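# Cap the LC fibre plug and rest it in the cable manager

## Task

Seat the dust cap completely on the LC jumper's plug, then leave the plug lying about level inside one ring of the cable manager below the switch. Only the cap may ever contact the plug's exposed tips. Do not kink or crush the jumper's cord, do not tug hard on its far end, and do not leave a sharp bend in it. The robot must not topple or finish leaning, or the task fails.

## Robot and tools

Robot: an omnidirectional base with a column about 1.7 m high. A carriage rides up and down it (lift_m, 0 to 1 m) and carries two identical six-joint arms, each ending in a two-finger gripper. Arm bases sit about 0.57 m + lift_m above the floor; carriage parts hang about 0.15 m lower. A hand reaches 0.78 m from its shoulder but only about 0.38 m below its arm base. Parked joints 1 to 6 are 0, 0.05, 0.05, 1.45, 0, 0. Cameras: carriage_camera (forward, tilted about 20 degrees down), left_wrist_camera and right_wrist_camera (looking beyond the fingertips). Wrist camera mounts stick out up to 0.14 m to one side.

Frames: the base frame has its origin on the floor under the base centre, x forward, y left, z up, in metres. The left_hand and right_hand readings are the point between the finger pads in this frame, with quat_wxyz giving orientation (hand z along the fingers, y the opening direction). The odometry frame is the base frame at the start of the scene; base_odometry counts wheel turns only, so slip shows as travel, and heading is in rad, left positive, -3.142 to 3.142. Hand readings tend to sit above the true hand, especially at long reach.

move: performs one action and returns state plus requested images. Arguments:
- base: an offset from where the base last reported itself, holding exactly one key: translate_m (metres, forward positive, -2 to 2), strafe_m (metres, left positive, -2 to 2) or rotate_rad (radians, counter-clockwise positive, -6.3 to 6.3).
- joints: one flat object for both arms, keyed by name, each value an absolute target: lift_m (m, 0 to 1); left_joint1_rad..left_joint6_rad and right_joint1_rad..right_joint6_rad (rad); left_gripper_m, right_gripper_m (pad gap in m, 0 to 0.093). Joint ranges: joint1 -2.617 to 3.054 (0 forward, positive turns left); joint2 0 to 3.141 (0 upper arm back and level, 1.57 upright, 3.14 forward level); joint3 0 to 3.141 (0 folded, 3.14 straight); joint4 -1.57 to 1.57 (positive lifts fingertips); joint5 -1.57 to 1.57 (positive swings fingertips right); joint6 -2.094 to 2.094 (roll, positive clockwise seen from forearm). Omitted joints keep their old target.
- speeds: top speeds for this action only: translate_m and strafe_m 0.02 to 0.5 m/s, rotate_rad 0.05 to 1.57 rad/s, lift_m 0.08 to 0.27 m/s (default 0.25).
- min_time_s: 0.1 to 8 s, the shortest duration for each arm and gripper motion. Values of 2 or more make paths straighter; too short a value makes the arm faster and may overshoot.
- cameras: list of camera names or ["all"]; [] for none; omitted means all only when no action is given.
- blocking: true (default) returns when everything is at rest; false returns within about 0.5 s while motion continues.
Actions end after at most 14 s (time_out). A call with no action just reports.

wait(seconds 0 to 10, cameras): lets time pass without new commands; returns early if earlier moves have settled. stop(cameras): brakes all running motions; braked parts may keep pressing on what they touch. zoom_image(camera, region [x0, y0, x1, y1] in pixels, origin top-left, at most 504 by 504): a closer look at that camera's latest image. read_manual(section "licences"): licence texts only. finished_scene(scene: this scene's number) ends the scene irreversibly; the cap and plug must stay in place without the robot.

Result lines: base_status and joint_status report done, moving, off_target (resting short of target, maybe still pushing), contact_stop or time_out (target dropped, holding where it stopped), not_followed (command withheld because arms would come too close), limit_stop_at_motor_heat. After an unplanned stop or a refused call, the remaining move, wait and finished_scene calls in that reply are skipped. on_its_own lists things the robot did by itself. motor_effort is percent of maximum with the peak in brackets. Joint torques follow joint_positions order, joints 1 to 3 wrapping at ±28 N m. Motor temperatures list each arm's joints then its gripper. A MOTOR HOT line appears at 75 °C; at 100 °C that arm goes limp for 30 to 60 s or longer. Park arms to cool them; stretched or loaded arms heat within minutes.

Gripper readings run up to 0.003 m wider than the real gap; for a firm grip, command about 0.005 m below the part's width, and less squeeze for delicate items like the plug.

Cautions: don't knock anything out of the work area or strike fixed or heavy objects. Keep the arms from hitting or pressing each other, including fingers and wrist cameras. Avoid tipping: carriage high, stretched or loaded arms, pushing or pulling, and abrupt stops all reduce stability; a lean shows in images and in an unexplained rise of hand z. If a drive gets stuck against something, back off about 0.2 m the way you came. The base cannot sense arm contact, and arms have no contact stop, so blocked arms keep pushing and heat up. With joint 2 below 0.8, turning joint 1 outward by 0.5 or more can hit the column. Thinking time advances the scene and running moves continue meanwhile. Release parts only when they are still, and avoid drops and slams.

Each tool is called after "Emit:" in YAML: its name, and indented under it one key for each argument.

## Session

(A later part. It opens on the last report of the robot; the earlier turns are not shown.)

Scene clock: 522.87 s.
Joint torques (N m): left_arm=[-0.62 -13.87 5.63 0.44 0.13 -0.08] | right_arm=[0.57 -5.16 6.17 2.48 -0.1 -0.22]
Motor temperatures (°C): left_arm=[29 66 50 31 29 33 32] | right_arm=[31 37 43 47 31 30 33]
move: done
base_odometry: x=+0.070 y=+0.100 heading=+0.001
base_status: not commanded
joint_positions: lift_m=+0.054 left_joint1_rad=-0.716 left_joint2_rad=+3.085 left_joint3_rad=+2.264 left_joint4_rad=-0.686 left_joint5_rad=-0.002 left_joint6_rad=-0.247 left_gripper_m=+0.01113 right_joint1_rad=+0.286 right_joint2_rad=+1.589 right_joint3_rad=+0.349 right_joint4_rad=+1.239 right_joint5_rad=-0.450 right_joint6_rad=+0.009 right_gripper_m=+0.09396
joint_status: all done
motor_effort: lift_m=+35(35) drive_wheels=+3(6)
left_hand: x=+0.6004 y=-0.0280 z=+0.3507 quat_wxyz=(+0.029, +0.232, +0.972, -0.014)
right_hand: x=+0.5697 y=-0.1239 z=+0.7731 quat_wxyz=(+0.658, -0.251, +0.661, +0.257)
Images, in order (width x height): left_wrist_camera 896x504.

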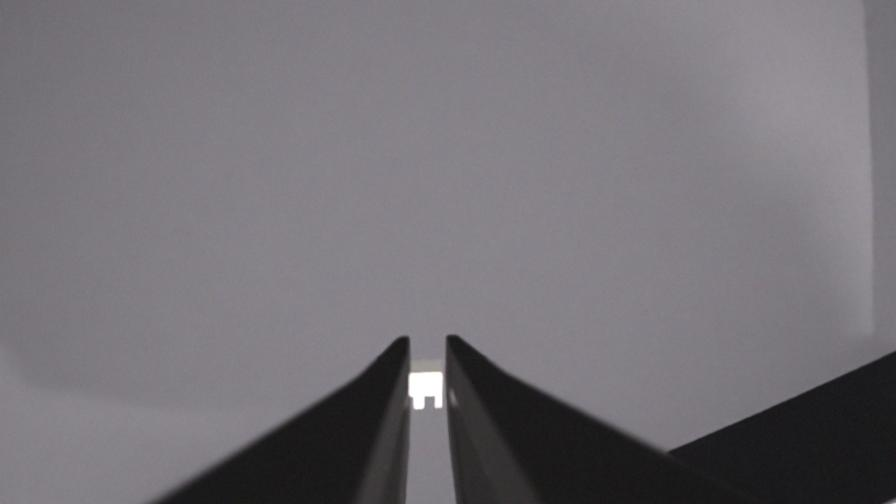

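Emit:
move:
  joints: {"left_joint2_rad": 3.052, "left_joint3_rad": 2.195, "left_joint4_rad": -0.638, "left_gripper_m": 0.035}
  min_time_s: 0.5
  cameras: ["left_wrist_camera"]

Emit:
zoom_image:
  camera: "left_wrist_camera"
  region: [340, 300, 520, 440]

Scene clock: 543.83 s.
Joint torques (N m): left_arm=[-0.62 -15.9 3.99 0.53 0.13 -0.09] | right_arm=[0.57 -5.14 6.2 2.46 -0.1 -0.22]
Motor temperatures (°C): left_arm=[29 67 48 31 29 33 32] | right_arm=[31 37 43 48 31 30 33]
move: done
base_odometry: x=+0.070 y=+0.100 heading=+0.001
base_status: not commanded
joint_positions: lift_m=+0.054 left_joint1_rad=-0.716 left_joint2_rad=+3.084 left_joint3_rad=+2.217 left_joint4_rad=-0.656 left_joint5_rad=-0.002 left_joint6_rad=-0.248 left_gripper_m=+0.03486 right_joint1_rad=+0.286 right_joint2_rad=+1.589 right_joint3_rad=+0.349 right_joint4_rad=+1.239 right_joint5_rad=-0.450 right_joint6_rad=+0.009 right_gripper_m=+0.09396
joint_status: all done
motor_effort: lift_m=+35(35) drive_wheels=+3(5)
left_hand: x=+0.5921 y=-0.0208 z=+0.3408 quat_wxyz=(+0.021, +0.232, +0.972, -0.010)
right_hand: x=+0.5697 y=-0.1239 z=+0.7731 quat_wxyz=(+0.658, -0.251, +0.661, +0.257)
Images, in order (width x height): left_wrist_camera 896x504.

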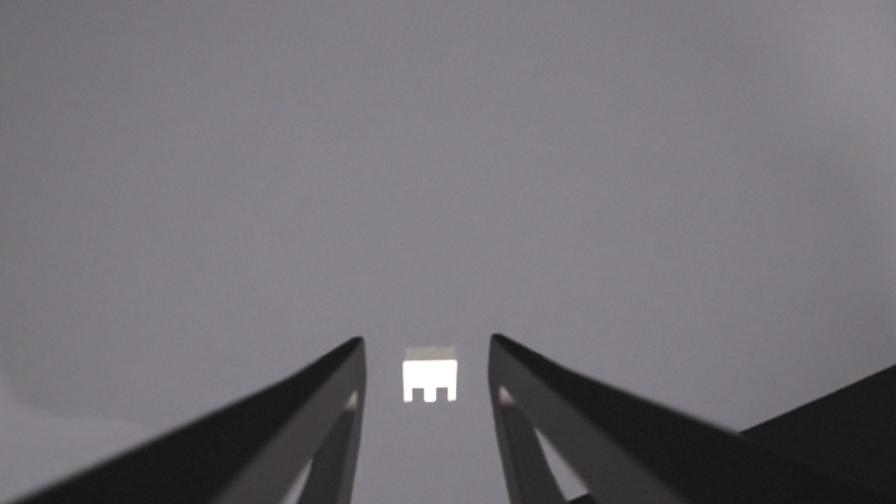

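Scaled by 2.800 from the camera's image (finer frame: 1280x720).

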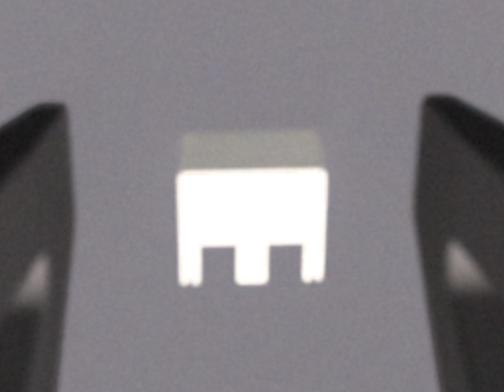

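Emit:
move:
  joints: {"left_gripper_m": 0.012}
  min_time_s: 1.0
  cameras: ["left_wrist_camera"]

Emit:
zoom_image:
  camera: "left_wrist_camera"
  region: [340, 300, 520, 440]

Scene clock: 560.07 s.
Joint torques (N m): left_arm=[-0.62 -15.88 3.99 0.51 0.12 -0.09] | right_arm=[0.58 -5.16 6.19 2.48 -0.09 -0.21]
Motor temperatures (°C): left_arm=[29 73 47 31 29 33 32] | right_arm=[31 37 43 49 31 30 33]
move: done
base_odometry: x=+0.070 y=+0.100 heading=+0.001
base_status: not commanded
joint_positions: lift_m=+0.054 left_joint1_rad=-0.716 left_joint2_rad=+3.084 left_joint3_rad=+2.217 left_joint4_rad=-0.653 left_joint5_rad=+0.000 left_joint6_rad=-0.248 left_gripper_m=+0.01267 right_joint1_rad=+0.286 right_joint2_rad=+1.589 right_joint3_rad=+0.349 right_joint4_rad=+1.239 right_joint5_rad=-0.450 right_joint6_rad=+0.009 right_gripper_m=+0.09396
joint_status: all done
motor_effort: lift_m=+35(35) drive_wheels=+4(6)
left_hand: x=+0.5925 y=-0.0215 z=+0.3409 quat_wxyz=(+0.022, +0.232, +0.972, -0.012)
right_hand: x=+0.5697 y=-0.1239 z=+0.7731 quat_wxyz=(+0.658, -0.251, +0.661, +0.257)
Images, in order (width x height): left_wrist_camera 896x504.

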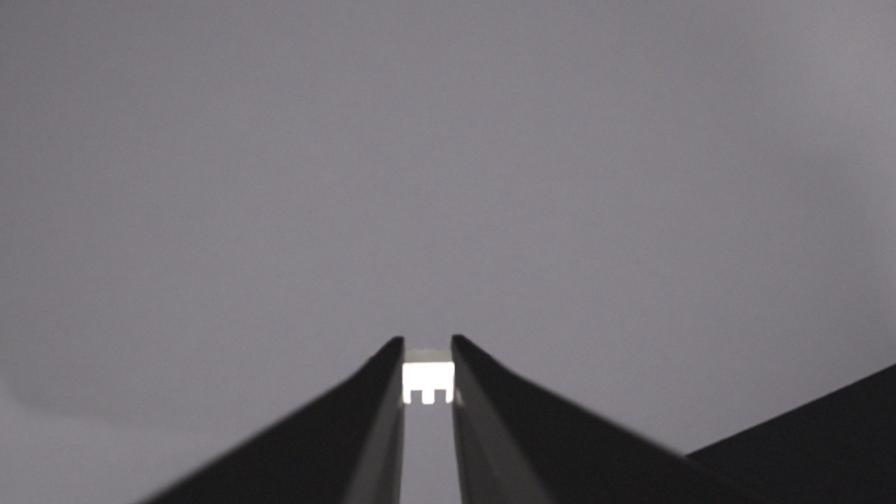

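Scaled by 2.800 from the camera's image (finer frame: 1280x720).

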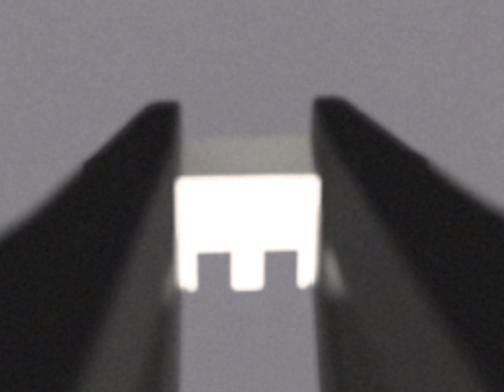

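Emit:
move:
  joints: {"left_gripper_m": 0.0085}
  min_time_s: 0.5

Emit:
move:
  joints: {"lift_m": 0.12}
  speeds: {"lift_m": 0.1}
  cameras: ["left_wrist_camera"]

Emit:
zoom_image:
  camera: "left_wrist_camera"
  region: [340, 300, 520, 440]

Scene clock: 565.57 s.
Joint torques (N m): left_arm=[-0.62 -15.87 3.97 0.49 0.12 -0.08] | right_arm=[0.57 -5.15 6.17 2.48 -0.09 -0.22]
Motor temperatures (°C): left_arm=[29 75 47 31 29 33 32] | right_arm=[31 37 44 49 31 30 33]
move: off_target
MOTOR HOT: joint 2 (shoulder) of the left arm reports 75 °C; the controller stops that arm at 100 °C. To cool a motor, set the load down, stop pushing, or move to a pose that needs little force.
base_odometry: x=+0.070 y=+0.100 heading=+0.001
base_status: not commanded
joint_positions: lift_m=+0.054 left_joint1_rad=-0.716 left_joint2_rad=+3.084 left_joint3_rad=+2.217 left_joint4_rad=-0.653 left_joint5_rad=+0.000 left_joint6_rad=-0.248 left_gripper_m=+0.01264 right_joint1_rad=+0.286 right_joint2_rad=+1.589 right_joint3_rad=+0.349 right_joint4_rad=+1.239 right_joint5_rad=-0.450 right_joint6_rad=+0.009 right_gripper_m=+0.09396
joint_status: left_gripper_m off_target (ended at +0.01264, target +0.00850)
motor_effort: lift_m=+35(35) drive_wheels=+2(6)
left_hand: x=+0.5925 y=-0.0215 z=+0.3409 quat_wxyz=(+0.022, +0.232, +0.972, -0.012)
right_hand: x=+0.5697 y=-0.1239 z=+0.7731 quat_wxyz=(+0.658, -0.251, +0.661, +0.257)
pictures: none

Scene clock: 566.60 s.
Joint torques (N m): left_arm=[-0.61 -15.73 5.01 0.4 0.11 -0.08] | right_arm=[0.57 -5.2 6.16 2.42 -0.1 -0.21]
Motor temperatures (°C): left_arm=[29 75 47 31 29 33 32] | right_arm=[31 37 44 49 31 30 33]
move: done
MOTOR HOT: still on. Joint 2 (shoulder) of the left arm reports 75 °C.
base_odometry: x=+0.070 y=+0.100 heading=+0.001
base_status: not commanded
joint_positions: lift_m=+0.120 left_joint1_rad=-0.716 left_joint2_rad=+3.083 left_joint3_rad=+2.204 left_joint4_rad=-0.644 left_joint5_rad=+0.000 left_joint6_rad=-0.248 left_gripper_m=+0.01264 right_joint1_rad=+0.286 right_joint2_rad=+1.589 right_joint3_rad=+0.349 right_joint4_rad=+1.242 right_joint5_rad=-0.450 right_joint6_rad=+0.009 right_gripper_m=+0.09396
joint_status: all done
motor_effort: lift_m=+35(43) drive_wheels=+5(5)
left_hand: x=+0.5910 y=-0.0202 z=+0.4051 quat_wxyz=(+0.022, +0.232, +0.972, -0.011)
right_hand: x=+0.5697 y=-0.1239 z=+0.8396 quat_wxyz=(+0.659, -0.252, +0.660, +0.257)
Images, in order (width x height): left_wrist_camera 896x504.

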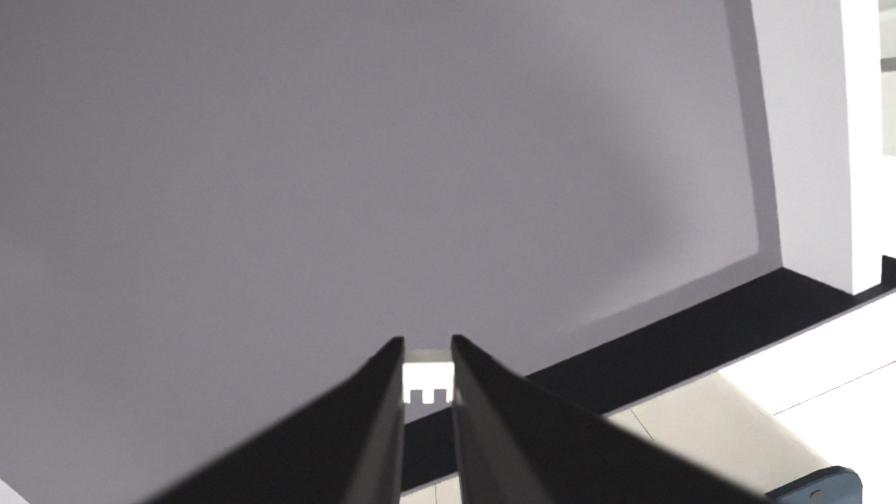

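Scaled by 2.800 from the camera's image (finer frame: 1280x720).

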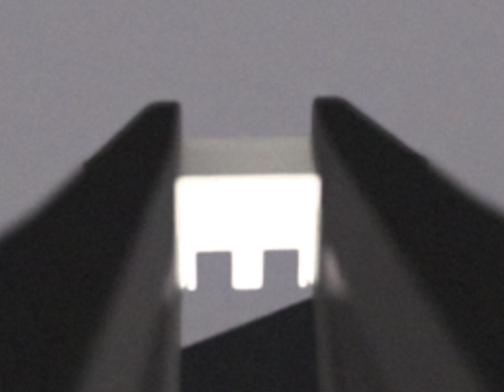

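Emit:
move:
  joints: {"lift_m": 0.06, "left_joint1_rad": -0.1, "left_joint2_rad": 1.2, "left_joint3_rad": 1.0, "left_joint4_rad": -1.2}
  min_time_s: 1.5

Emit:
move:
  joints: {"lift_m": 0.03, "right_joint1_rad": 0.871, "right_joint2_rad": 2.268, "right_joint3_rad": 0.75, "right_joint4_rad": 1.51, "right_joint5_rad": 0.27, "right_joint6_rad": -1.571, "right_gripper_m": 0.045}
  min_time_s: 2
  base: {"strafe_m": -0.05}
  cameras: ["all"]

Scene clock: 652.47 s.
Joint torques (N m): left_arm=[0.64 -3.85 5.83 0.54 0.08 -0.07] | right_arm=[0.57 -5.27 6.17 2.48 -0.09 -0.21]
Motor temperatures (°C): left_arm=[29 92 45 31 29 33 34] | right_arm=[31 37 44 51 31 30 33]
move: done
MOTOR HOT: still on. Joint 2 (shoulder) of the left arm reports 92 °C.
base_odometry: x=+0.070 y=+0.100 heading=+0.001
base_status: not commanded
joint_positions: lift_m=+0.060 left_joint1_rad=-0.107 left_joint2_rad=+1.211 left_joint3_rad=+1.015 left_joint4_rad=-1.191 left_joint5_rad=+0.005 left_joint6_rad=-0.248 left_gripper_m=+0.01263 right_joint1_rad=+0.286 right_joint2_rad=+1.590 right_joint3_rad=+0.349 right_joint4_rad=+1.239 right_joint5_rad=-0.451 right_joint6_rad=+0.009 right_gripper_m=+0.09396
joint_status: all done
motor_effort: lift_m=+35(37) drive_wheels=+3(7)
left_hand: x=+0.4382 y=+0.2822 z=+0.7418 quat_wxyz=(+0.090, -0.070, +0.993, -0.018)
right_hand: x=+0.5697 y=-0.1238 z=+0.7786 quat_wxyz=(+0.658, -0.252, +0.661, +0.258)
pictures: none

Scene clock: 654.93 s.
Joint torques (N m): left_arm=[0.49 -3.62 6.41 0.6 0.08 -0.08] | right_arm=[0.47 -8.57 5.05 2.65 0.1 -0.13]
Motor temperatures (°C): left_arm=[29 89 45 31 29 33 34] | right_arm=[31 37 44 51 31 30 33]
move: done
MOTOR HOT: still on. Joint 2 (shoulder) of the left arm reports 89 °C.
base_odometry: x=+0.070 y=+0.050 heading=+0.001
base_status: done
joint_positions: lift_m=+0.030 left_joint1_rad=-0.105 left_joint2_rad=+1.209 left_joint3_rad=+1.008 left_joint4_rad=-1.199 left_joint5_rad=+0.005 left_joint6_rad=-0.248 left_gripper_m=+0.01263 right_joint1_rad=+0.866 right_joint2_rad=+2.250 right_joint3_rad=+0.734 right_joint4_rad=+1.507 right_joint5_rad=+0.260 right_joint6_rad=-1.560 right_gripper_m=+0.04513
joint_status: all done
motor_effort: lift_m=+34(35) drive_wheels=+0(9)
left_hand: x=+0.4347 y=+0.2828 z=+0.7100 quat_wxyz=(+0.084, -0.071, +0.994, -0.017)
right_hand: x=+0.5741 y=+0.0459 z=+0.6593 quat_wxyz=(+0.625, -0.628, +0.332, -0.324)
pictures: carriage_camera, left_wrist_camera, right_wrist_camera
Images, in order (width x height): carriage_camera 896x504, left_wrist_camera 896x504, right_wrist_camera 896x504.

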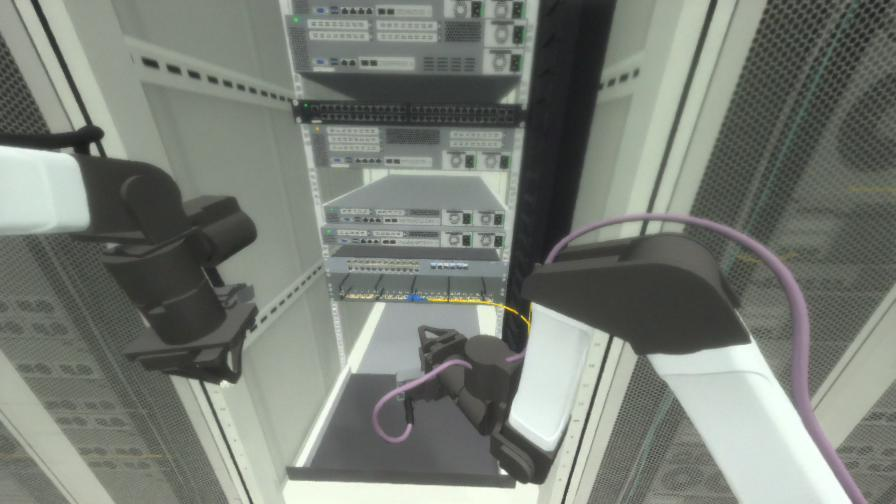

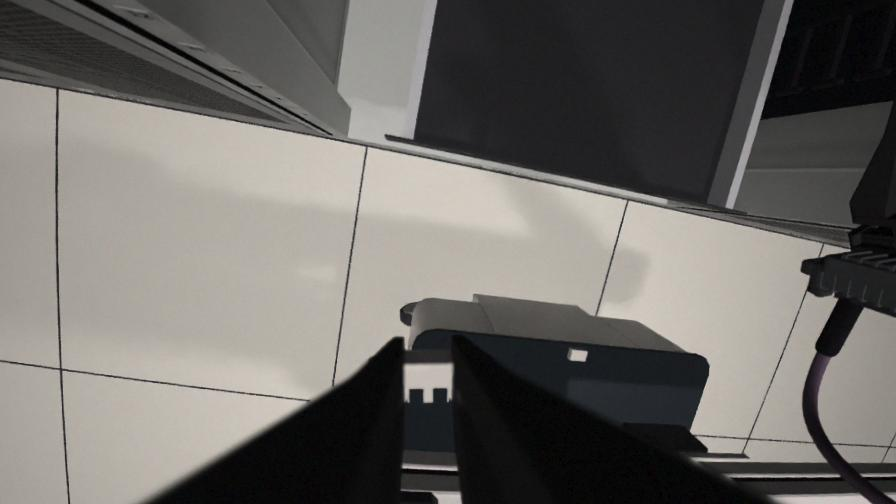

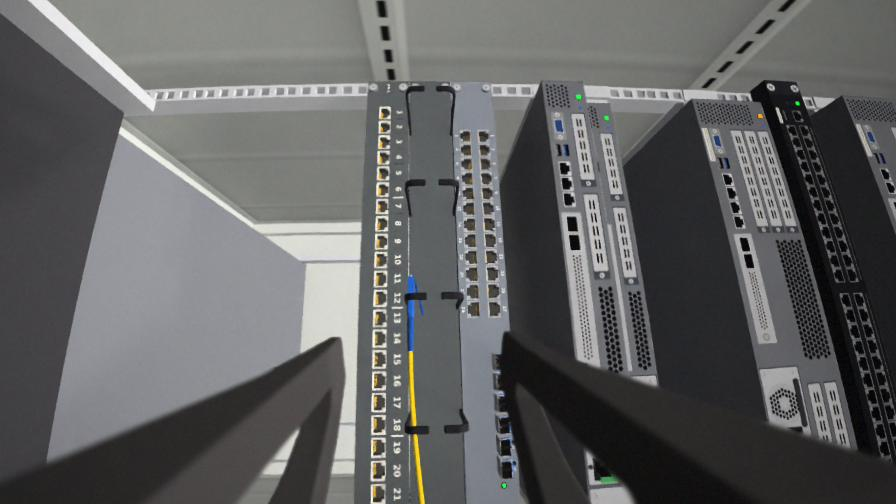

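Emit:
zoom_image:
  camera: "right_wrist_camera"
  region: [370, 260, 470, 360]

Scaled by 5.040 from the camera's image (finer frame: 1280x720).

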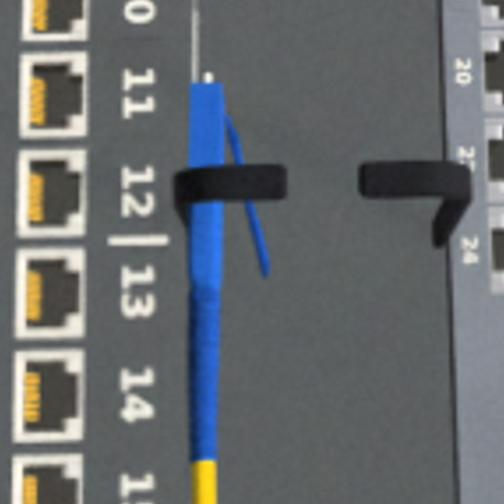

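Emit:
move:
  base: {"translate_m": 0.1}
  speeds: {"translate_m": 0.06}
  cameras: ["all"]

Emit:
zoom_image:
  camera: "right_wrist_camera"
  region: [340, 220, 480, 360]

Scene clock: 672.10 s.
Joint torques (N m): left_arm=[0.49 -3.56 6.38 0.6 0.07 -0.07] | right_arm=[0.4 -8.65 5.01 2.62 0.08 -0.15]
Motor temperatures (°C): left_arm=[29 74 45 31 29 33 34] | right_arm=[31 38 42 52 31 30 33]
move: done
MOTOR HOT: still on. Joint 2 (shoulder) of the left arm reports 74 °C.
base_odometry: x=+0.170 y=+0.050 heading=+0.001
base_status: done
joint_positions: lift_m=+0.030 left_joint1_rad=-0.105 left_joint2_rad=+1.209 left_joint3_rad=+1.008 left_joint4_rad=-1.200 left_joint5_rad=+0.005 left_joint6_rad=-0.248 left_gripper_m=+0.01263 right_joint1_rad=+0.867 right_joint2_rad=+2.250 right_joint3_rad=+0.734 right_joint4_rad=+1.511 right_joint5_rad=+0.263 right_joint6_rad=-1.561 right_gripper_m=+0.04513
joint_status: not commanded
motor_effort: lift_m=+34(35) drive_wheels=-1(11)
left_hand: x=+0.4345 y=+0.2828 z=+0.7100 quat_wxyz=(+0.083, -0.071, +0.994, -0.017)
right_hand: x=+0.5741 y=+0.0458 z=+0.6604 quat_wxyz=(+0.626, -0.626, +0.332, -0.325)
pictures: carriage_camera, left_wrist_camera, right_wrist_camera
Images, in order (width x height): carriage_camera 896x504, left_wrist_camera 896x504, right_wrist_camera 896x504.

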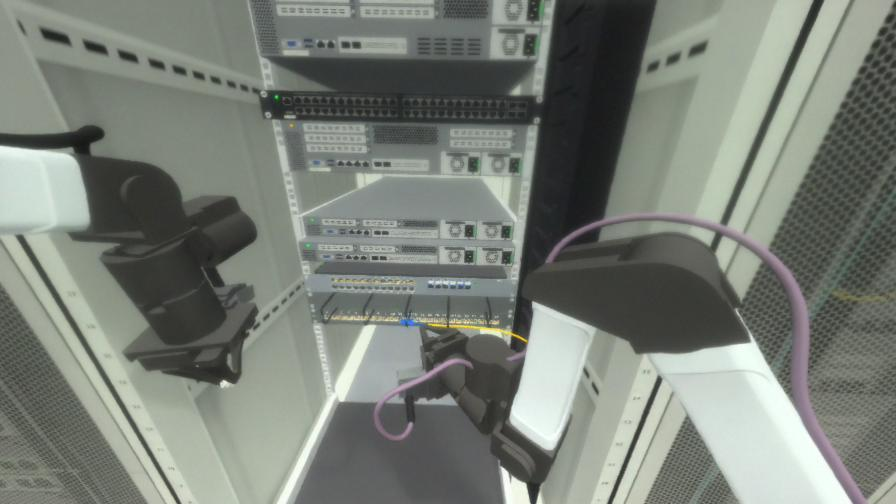

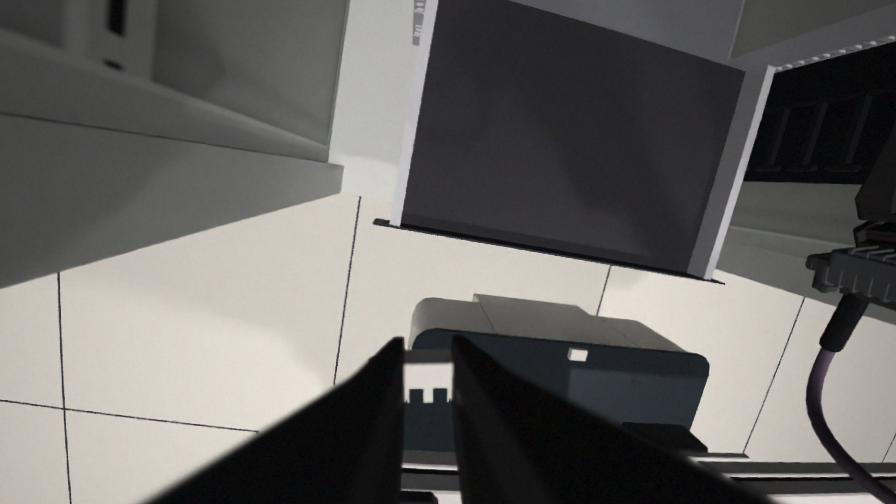

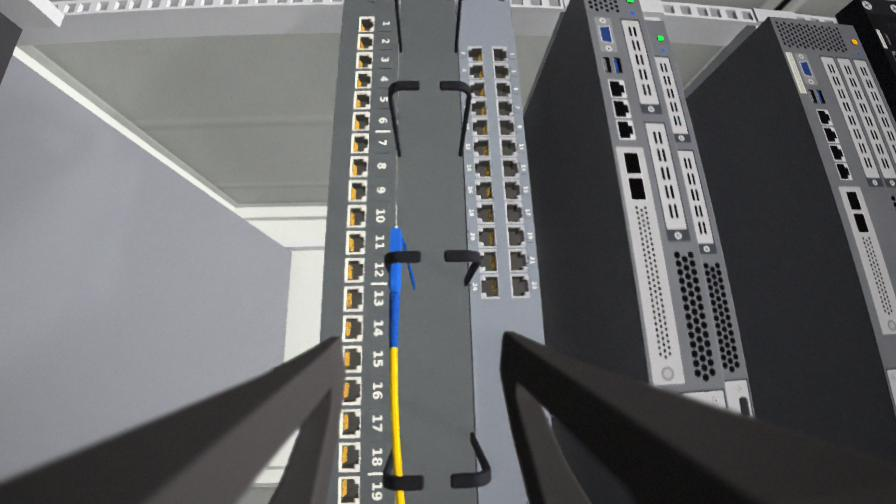

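Scaled by 3.600 from the camera's image (finer frame: 1280x720).

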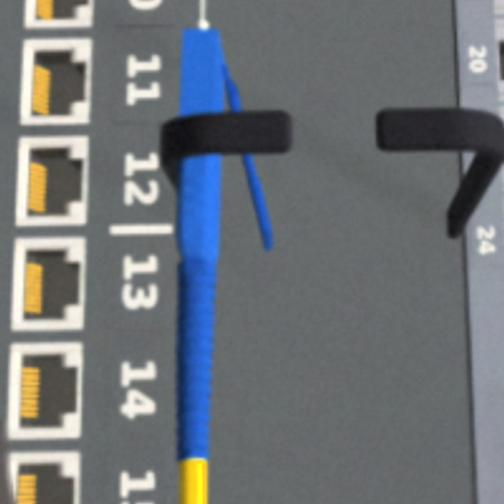

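Emit:
move:
  joints: {"right_joint1_rad": 0.830, "right_joint2_rad": 2.316, "right_joint3_rad": 0.780, "right_joint4_rad": 1.535, "right_joint5_rad": 0.233, "right_joint6_rad": -1.581}
  min_time_s: 0.8
  cameras: ["right_wrist_camera"]

Emit:
zoom_image:
  camera: "right_wrist_camera"
  region: [320, 180, 520, 380]

Scene clock: 739.63 s.
Joint torques (N m): left_arm=[0.5 -3.59 6.42 0.62 0.07 -0.08] | right_arm=[-0.43 -8.77 4.93 2.65 -0.11 -0.13]
Motor temperatures (°C): left_arm=[29 55 46 31 29 33 35] | right_arm=[31 40 41 54 31 30 33]
move: done
MOTOR HOT: cleared for the motors of the left arm.
base_odometry: x=+0.170 y=+0.050 heading=+0.001
base_status: not commanded
joint_positions: lift_m=+0.030 left_joint1_rad=-0.105 left_joint2_rad=+1.209 left_joint3_rad=+1.008 left_joint4_rad=-1.200 left_joint5_rad=+0.005 left_joint6_rad=-0.248 left_gripper_m=+0.01263 right_joint1_rad=+0.834 right_joint2_rad=+2.298 right_joint3_rad=+0.764 right_joint4_rad=+1.532 right_joint5_rad=+0.244 right_joint6_rad=-1.571 right_gripper_m=+0.04513
joint_status: all done
motor_effort: lift_m=+35(35) drive_wheels=+3(5)
left_hand: x=+0.4345 y=+0.2828 z=+0.7100 quat_wxyz=(+0.083, -0.071, +0.994, -0.017)
right_hand: x=+0.5872 y=+0.0408 z=+0.6520 quat_wxyz=(+0.623, -0.624, +0.333, -0.333)
Images, in order (width x height): right_wrist_camera 896x504.

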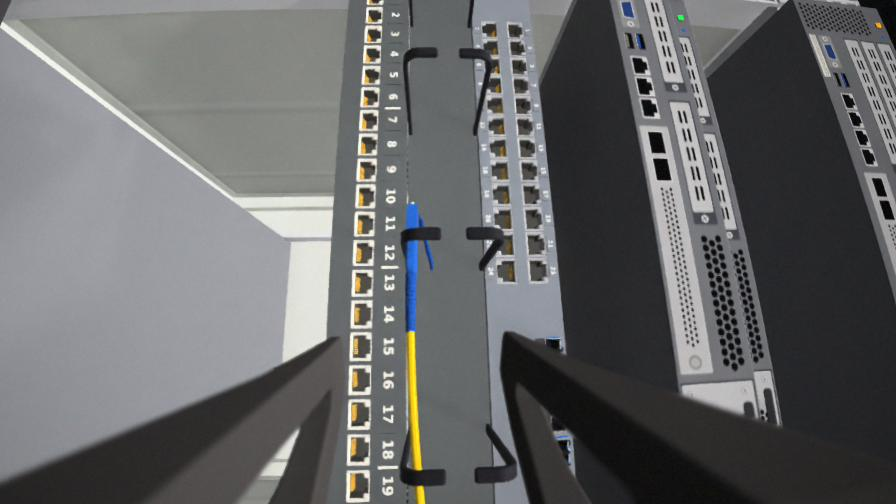

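Scaled by 2.520 from the camera's image (finer frame: 1280x720).

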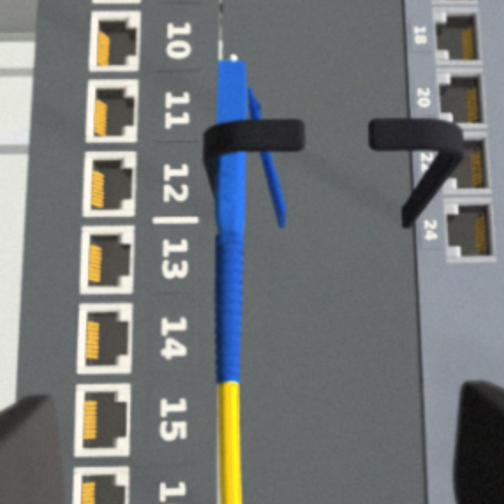

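Emit:
move:
  joints: {"right_joint1_rad": 0.802, "right_joint2_rad": 2.370, "right_joint3_rad": 0.934, "right_joint4_rad": 1.434, "right_joint5_rad": 0.197, "right_joint6_rad": -1.581}
  min_time_s: 1.0
  cameras: ["right_wrist_camera"]

Emit:
zoom_image:
  camera: "right_wrist_camera"
  region: [330, 220, 520, 410]

Scene clock: 762.30 s.
Joint torques (N m): left_arm=[0.49 -3.58 6.41 0.6 0.08 -0.07] | right_arm=[-0.59 -9.61 5.65 2.43 -0.11 -0.15]
Motor temperatures (°C): left_arm=[29 54 46 31 29 33 35] | right_arm=[31 42 42 55 31 30 33]
move: done
base_odometry: x=+0.170 y=+0.050 heading=+0.001
base_status: not commanded
joint_positions: lift_m=+0.030 left_joint1_rad=-0.105 left_joint2_rad=+1.209 left_joint3_rad=+1.008 left_joint4_rad=-1.200 left_joint5_rad=+0.005 left_joint6_rad=-0.248 left_gripper_m=+0.01263 right_joint1_rad=+0.808 right_joint2_rad=+2.350 right_joint3_rad=+0.917 right_joint4_rad=+1.450 right_joint5_rad=+0.207 right_joint6_rad=-1.571 right_gripper_m=+0.04513
joint_status: all done
motor_effort: lift_m=+34(35) drive_wheels=+5(6)
left_hand: x=+0.4345 y=+0.2828 z=+0.7100 quat_wxyz=(+0.083, -0.071, +0.994, -0.017)
right_hand: x=+0.6163 y=+0.0606 z=+0.6551 quat_wxyz=(+0.631, -0.620, +0.328, -0.332)
Images, in order (width x height): right_wrist_camera 896x504.

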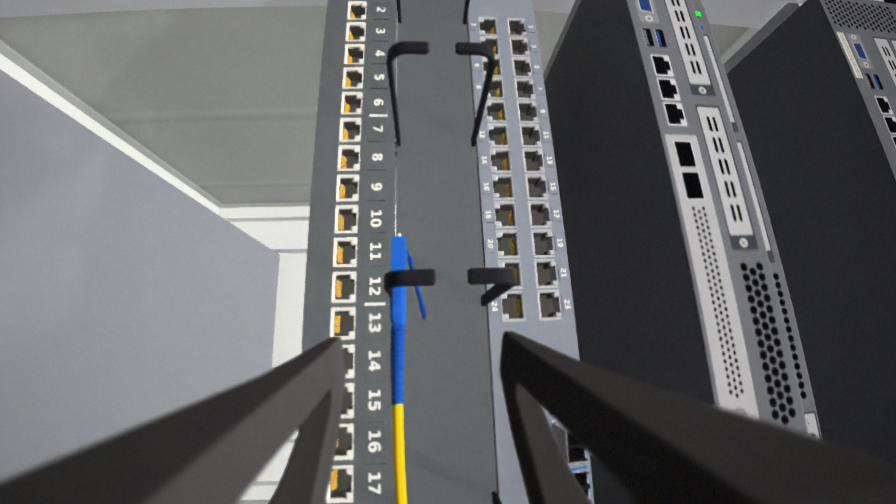

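Scaled by 2.653 from the camera's image (finer frame: 1280x720).

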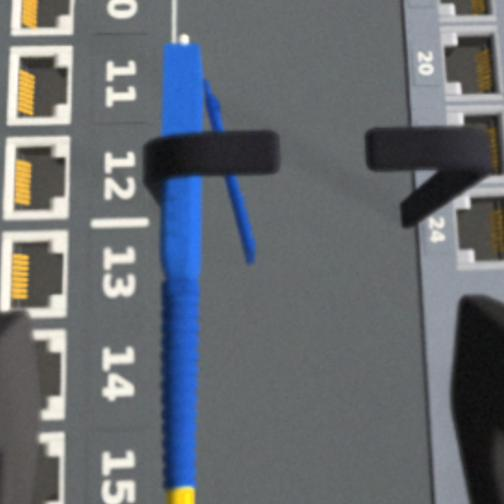

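Emit:
move:
  joints: {"right_joint4_rad": 1.415, "right_gripper_m": 0.012}
  min_time_s: 1.0
  cameras: ["right_wrist_camera"]

Emit:
zoom_image:
  camera: "right_wrist_camera"
  region: [330, 220, 520, 410]

Scene clock: 784.57 s.
Joint torques (N m): left_arm=[0.49 -3.62 6.41 0.61 0.07 -0.08] | right_arm=[-0.59 -9.59 5.65 2.43 -0.1 -0.14]
move: done
base_odometry: x=+0.170 y=+0.050 heading=+0.001
base_status: not commanded
joint_positions: lift_m=+0.030 left_joint1_rad=-0.105 left_joint2_rad=+1.209 left_joint3_rad=+1.008 left_joint4_rad=-1.200 left_joint5_rad=+0.005 left_joint6_rad=-0.248 left_gripper_m=+0.01263 right_joint1_rad=+0.808 right_joint2_rad=+2.350 right_joint3_rad=+0.917 right_joint4_rad=+1.431 right_joint5_rad=+0.206 right_joint6_rad=-1.572 right_gripper_m=+0.01214
joint_status: all done
motor_effort: lift_m=+34(35) drive_wheels=+7(7)
left_hand: x=+0.4345 y=+0.2828 z=+0.7100 quat_wxyz=(+0.083, -0.071, +0.994, -0.017)
right_hand: x=+0.6163 y=+0.0607 z=+0.6503 quat_wxyz=(+0.625, -0.627, +0.329, -0.330)
Images, in order (width x height): right_wrist_camera 896x504.

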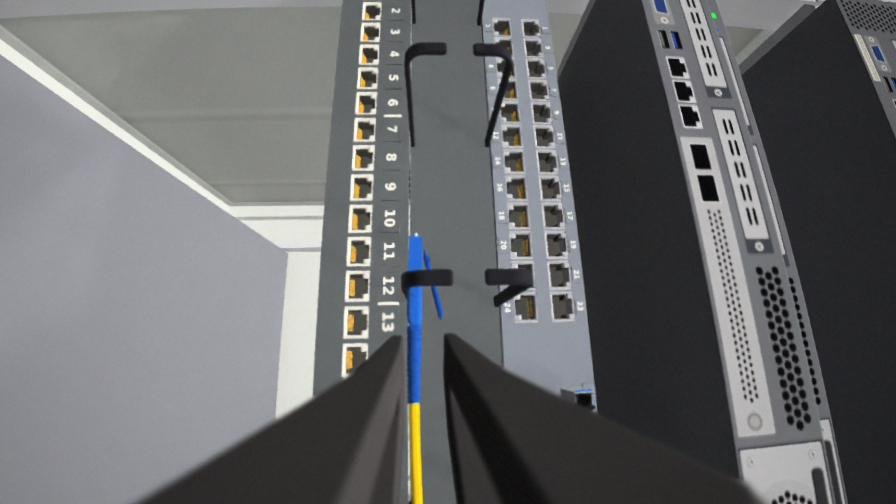

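Scaled by 2.653 from the camera's image (finer frame: 1280x720).

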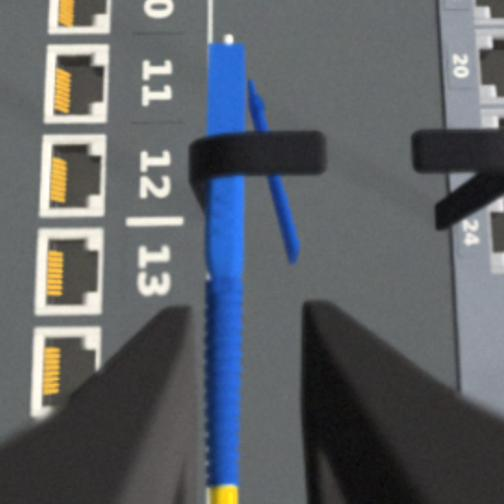

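Emit:
move:
  joints: {"right_gripper_m": 0.0}
  min_time_s: 1.5
  cameras: ["right_wrist_camera"]

Emit:
zoom_image:
  camera: "right_wrist_camera"
  region: [330, 180, 520, 370]

Scene clock: 792.33 s.
Joint torques (N m): left_arm=[0.5 -3.6 6.41 0.61 0.08 -0.07] | right_arm=[-0.59 -9.61 5.67 2.45 -0.1 -0.14]
move: done
base_odometry: x=+0.170 y=+0.050 heading=+0.001
base_status: not commanded
joint_positions: lift_m=+0.030 left_joint1_rad=-0.105 left_joint2_rad=+1.209 left_joint3_rad=+1.008 left_joint4_rad=-1.200 left_joint5_rad=+0.005 left_joint6_rad=-0.248 left_gripper_m=+0.01263 right_joint1_rad=+0.808 right_joint2_rad=+2.350 right_joint3_rad=+0.917 right_joint4_rad=+1.430 right_joint5_rad=+0.206 right_joint6_rad=-1.572 right_gripper_m=+0.00044
joint_status: all done
motor_effort: lift_m=+35(35) drive_wheels=+4(6)
left_hand: x=+0.4345 y=+0.2828 z=+0.7100 quat_wxyz=(+0.083, -0.071, +0.994, -0.017)
right_hand: x=+0.6163 y=+0.0607 z=+0.6502 quat_wxyz=(+0.624, -0.627, +0.329, -0.330)
Images, in order (width x height): right_wrist_camera 896x504.

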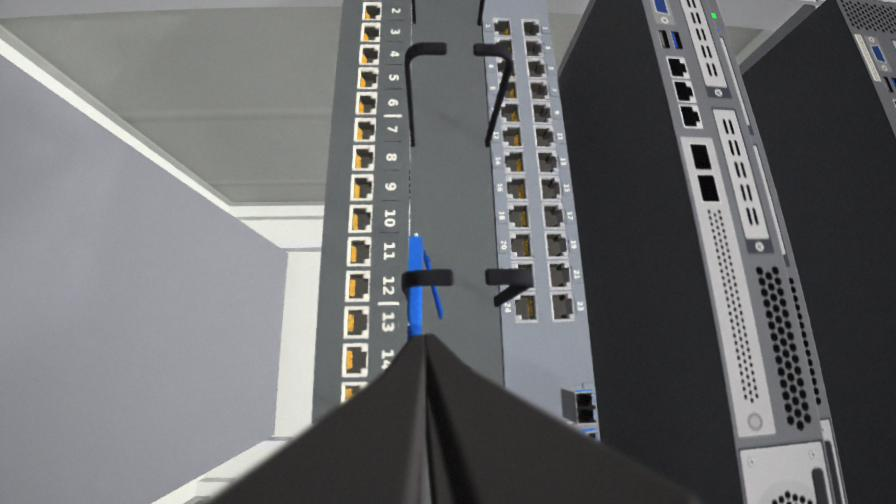

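Scaled by 2.653 from the camera's image (finer frame: 1280x720).

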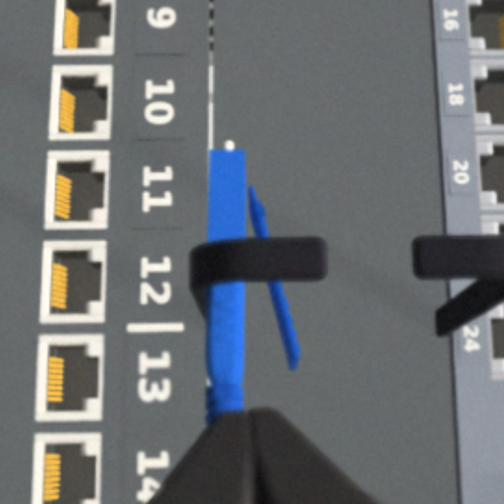

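Emit:
move:
  joints: {"right_gripper_m": 0.02}
  min_time_s: 0.5

Emit:
move:
  base: {"translate_m": 0.02}
  speeds: {"translate_m": 0.03}
  cameras: ["left_wrist_camera", "right_wrist_camera"]

Emit:
zoom_image:
  camera: "right_wrist_camera"
  region: [330, 220, 520, 410]

Scene clock: 810.90 s.
Joint torques (N m): left_arm=[0.47 -3.59 6.41 0.61 0.07 -0.08] | right_arm=[-0.61 -9.62 5.63 2.44 -0.1 -0.14]
Motor temperatures (°C): left_arm=[29 51 46 31 29 33 35] | right_arm=[31 42 42 50 31 30 33]
move: done
base_odometry: x=+0.170 y=+0.050 heading=+0.001
base_status: not commanded
joint_positions: lift_m=+0.030 left_joint1_rad=-0.105 left_joint2_rad=+1.209 left_joint3_rad=+1.008 left_joint4_rad=-1.200 left_joint5_rad=+0.005 left_joint6_rad=-0.248 left_gripper_m=+0.01263 right_joint1_rad=+0.808 right_joint2_rad=+2.350 right_joint3_rad=+0.917 right_joint4_rad=+1.430 right_joint5_rad=+0.206 right_joint6_rad=-1.572 right_gripper_m=+0.01987
joint_status: all done
motor_effort: lift_m=+34(35) drive_wheels=+3(7)
left_hand: x=+0.4345 y=+0.2828 z=+0.7100 quat_wxyz=(+0.083, -0.071, +0.994, -0.017)
right_hand: x=+0.6163 y=+0.0607 z=+0.6502 quat_wxyz=(+0.624, -0.627, +0.329, -0.330)
pictures: none

Scene clock: 812.00 s.
Joint torques (N m): left_arm=[0.5 -3.59 6.41 0.61 0.08 -0.08] | right_arm=[-0.44 -9.54 5.65 2.51 -0.09 -0.14]
move: done
base_odometry: x=+0.190 y=+0.050 heading=+0.001
base_status: done
joint_positions: lift_m=+0.030 left_joint1_rad=-0.105 left_joint2_rad=+1.209 left_joint3_rad=+1.008 left_joint4_rad=-1.201 left_joint5_rad=+0.005 left_joint6_rad=-0.248 left_gripper_m=+0.01263 right_joint1_rad=+0.806 right_joint2_rad=+2.350 right_joint3_rad=+0.917 right_joint4_rad=+1.427 right_joint5_rad=+0.205 right_joint6_rad=-1.572 right_gripper_m=+0.01987
joint_status: not commanded
motor_effort: lift_m=+34(35) drive_wheels=-6(10)
left_hand: x=+0.4343 y=+0.2829 z=+0.7100 quat_wxyz=(+0.083, -0.071, +0.994, -0.017)
right_hand: x=+0.6168 y=+0.0602 z=+0.6494 quat_wxyz=(+0.623, -0.628, +0.330, -0.329)
Images, in order (width x height): left_wrist_camera 896x504, right_wrist_camera 896x504.

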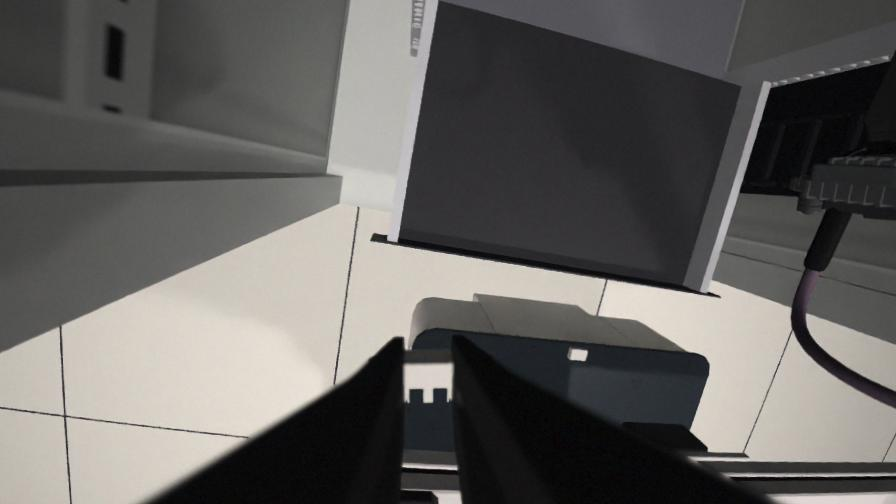

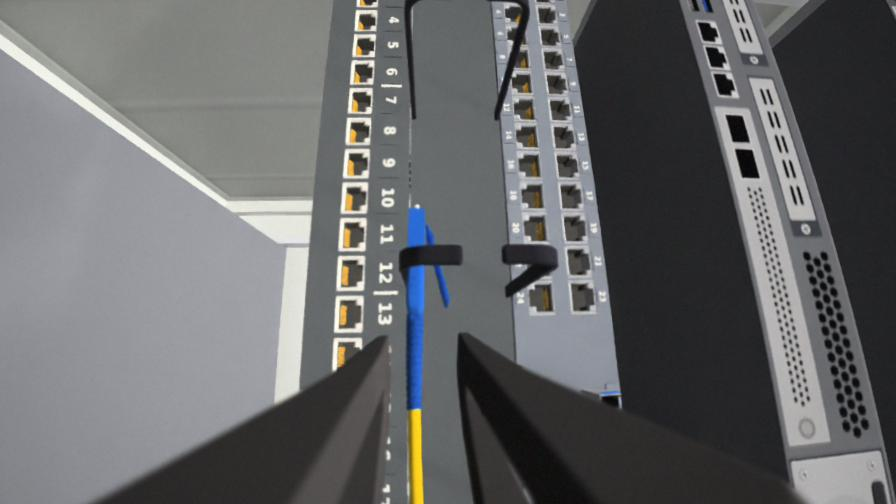

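Scaled by 2.653 from the camera's image (finer frame: 1280x720).

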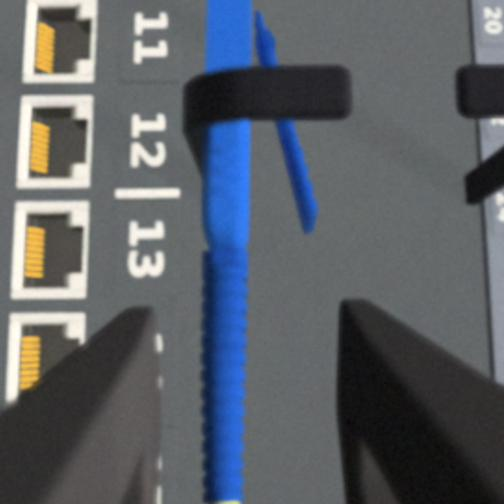

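Emit:
move:
  base: {"translate_m": 0.006}
  speeds: {"translate_m": 0.03}
  joints: {"right_joint1_rad": 0.818}

Emit:
move:
  joints: {"right_gripper_m": 0.003}
  min_time_s: 1.5
  cameras: ["right_wrist_camera"]

Emit:
zoom_image:
  camera: "right_wrist_camera"
  region: [330, 180, 520, 370]

Scene clock: 827.73 s.
Joint torques (N m): left_arm=[0.5 -3.54 6.43 0.62 0.08 -0.08] | right_arm=[0.58 -9.65 5.64 2.51 -0.08 -0.13]
move: done
base_odometry: x=+0.196 y=+0.050 heading=+0.000
base_status: done
joint_positions: lift_m=+0.030 left_joint1_rad=-0.105 left_joint2_rad=+1.208 left_joint3_rad=+1.008 left_joint4_rad=-1.201 left_joint5_rad=+0.005 left_joint6_rad=-0.248 left_gripper_m=+0.01263 right_joint1_rad=+0.813 right_joint2_rad=+2.350 right_joint3_rad=+0.917 right_joint4_rad=+1.426 right_joint5_rad=+0.205 right_joint6_rad=-1.572 right_gripper_m=+0.01987
joint_status: all done
motor_effort: lift_m=+34(35) drive_wheels=-1(10)
left_hand: x=+0.4341 y=+0.2829 z=+0.7100 quat_wxyz=(+0.083, -0.071, +0.994, -0.017)
right_hand: x=+0.6143 y=+0.0629 z=+0.6492 quat_wxyz=(+0.624, -0.629, +0.328, -0.327)
pictures: none

Scene clock: 829.53 s.
Joint torques (N m): left_arm=[0.51 -3.54 6.42 0.62 0.09 -0.08] | right_arm=[0.51 -9.61 5.64 2.5 -0.09 -0.13]
move: done
base_odometry: x=+0.196 y=+0.050 heading=+0.000
base_status: not commanded
joint_positions: lift_m=+0.030 left_joint1_rad=-0.105 left_joint2_rad=+1.208 left_joint3_rad=+1.008 left_joint4_rad=-1.201 left_joint5_rad=+0.005 left_joint6_rad=-0.248 left_gripper_m=+0.01263 right_joint1_rad=+0.813 right_joint2_rad=+2.350 right_joint3_rad=+0.917 right_joint4_rad=+1.426 right_joint5_rad=+0.205 right_joint6_rad=-1.572 right_gripper_m=+0.00393
joint_status: all done
motor_effort: lift_m=+34(35) drive_wheels=+0(4)
left_hand: x=+0.4341 y=+0.2829 z=+0.7100 quat_wxyz=(+0.083, -0.071, +0.994, -0.017)
right_hand: x=+0.6143 y=+0.0629 z=+0.6492 quat_wxyz=(+0.624, -0.629, +0.328, -0.327)
Images, in order (width x height): right_wrist_camera 896x504.

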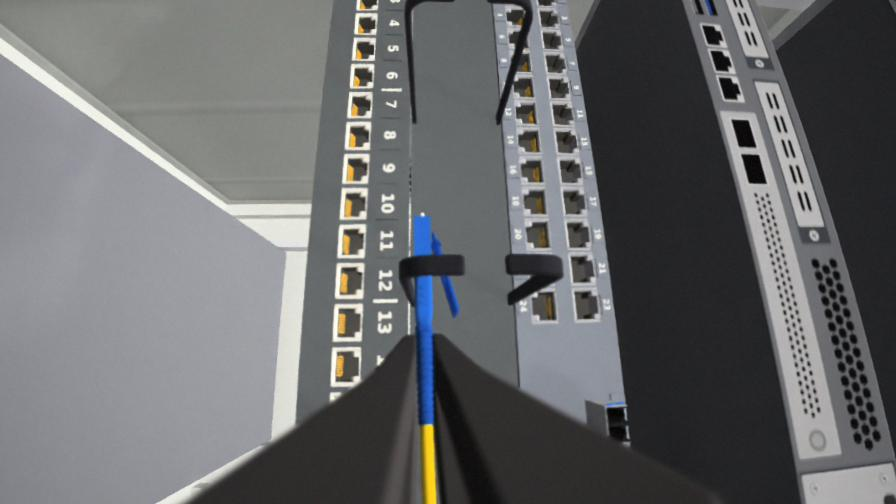

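Scaled by 2.653 from the camera's image (finer frame: 1280x720).

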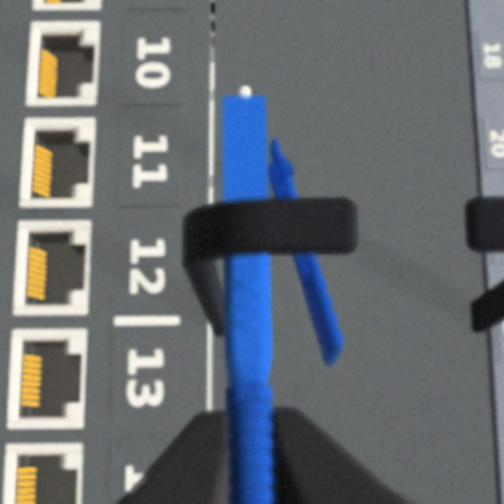

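Emit:
move:
  joints: {"right_gripper_m": 0.0}
  min_time_s: 0.5
  cameras: ["right_wrist_camera", "carriage_camera"]

Emit:
zoom_image:
  camera: "right_wrist_camera"
  region: [330, 180, 520, 370]

Emit:
zoom_image:
  camera: "carriage_camera"
  region: [300, 250, 540, 400]

Scene clock: 835.40 s.
Joint torques (N m): left_arm=[0.47 -3.52 6.41 0.63 0.08 -0.07] | right_arm=[0.53 -9.61 5.64 2.5 -0.08 -0.14]
move: done
base_odometry: x=+0.196 y=+0.050 heading=+0.000
base_status: not commanded
joint_positions: lift_m=+0.030 left_joint1_rad=-0.105 left_joint2_rad=+1.208 left_joint3_rad=+1.008 left_joint4_rad=-1.201 left_joint5_rad=+0.005 left_joint6_rad=-0.248 left_gripper_m=+0.01263 right_joint1_rad=+0.813 right_joint2_rad=+2.350 right_joint3_rad=+0.917 right_joint4_rad=+1.426 right_joint5_rad=+0.205 right_joint6_rad=-1.572 right_gripper_m=+0.00392
joint_status: all done
motor_effort: lift_m=+35(35) drive_wheels=+1(3)
left_hand: x=+0.4341 y=+0.2829 z=+0.7100 quat_wxyz=(+0.083, -0.071, +0.994, -0.017)
right_hand: x=+0.6143 y=+0.0629 z=+0.6492 quat_wxyz=(+0.624, -0.629, +0.328, -0.327)
pictures: carriage_camera, right_wrist_camera
Images, in order (width x height): carriage_camera 896x504, right_wrist_camera 896x504.

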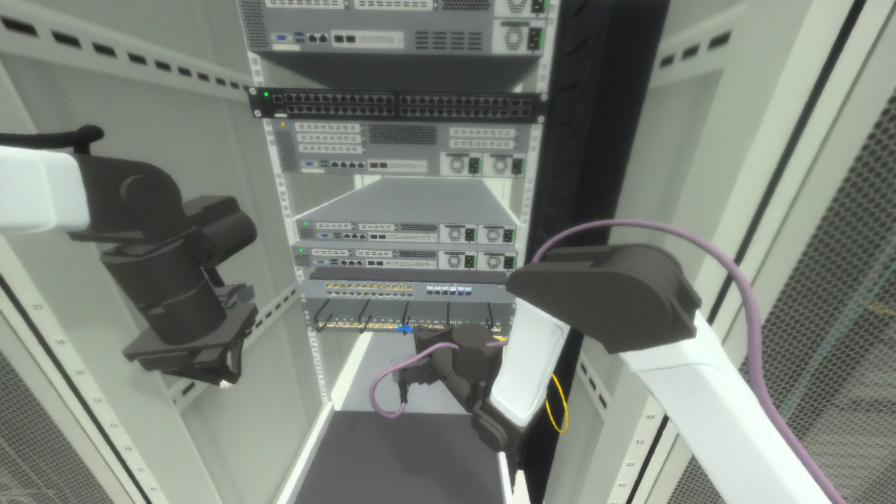

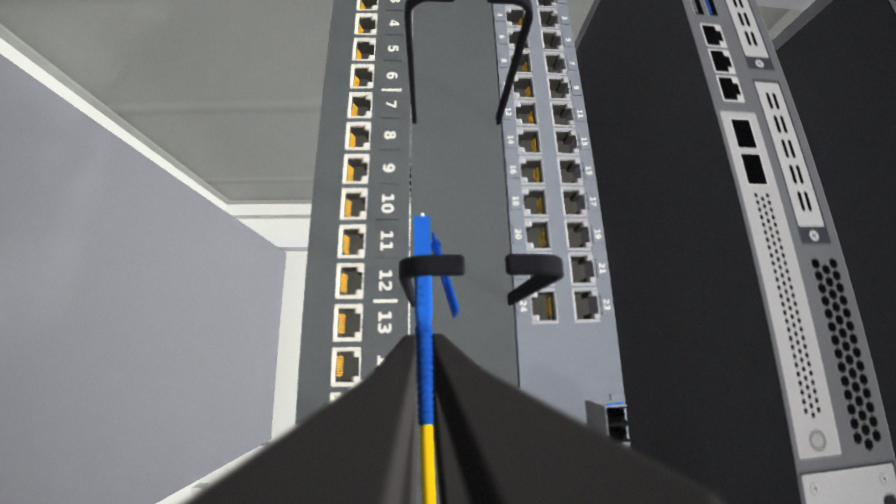

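Scaled by 2.653 from the camera's image (finer frame: 1280x720).

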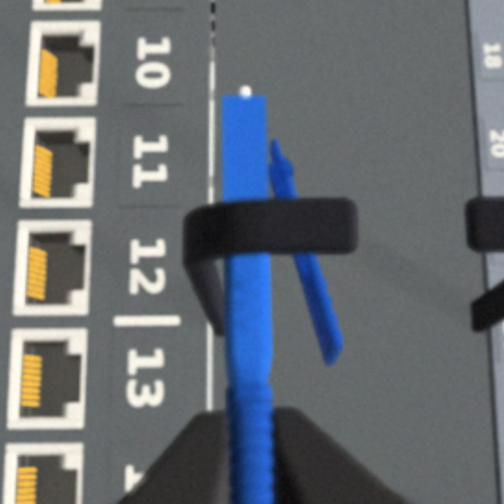

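Scaled by 2.100 from the camera's image (finer frame: 1280x720).

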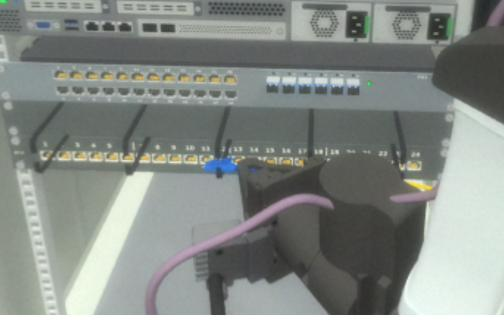

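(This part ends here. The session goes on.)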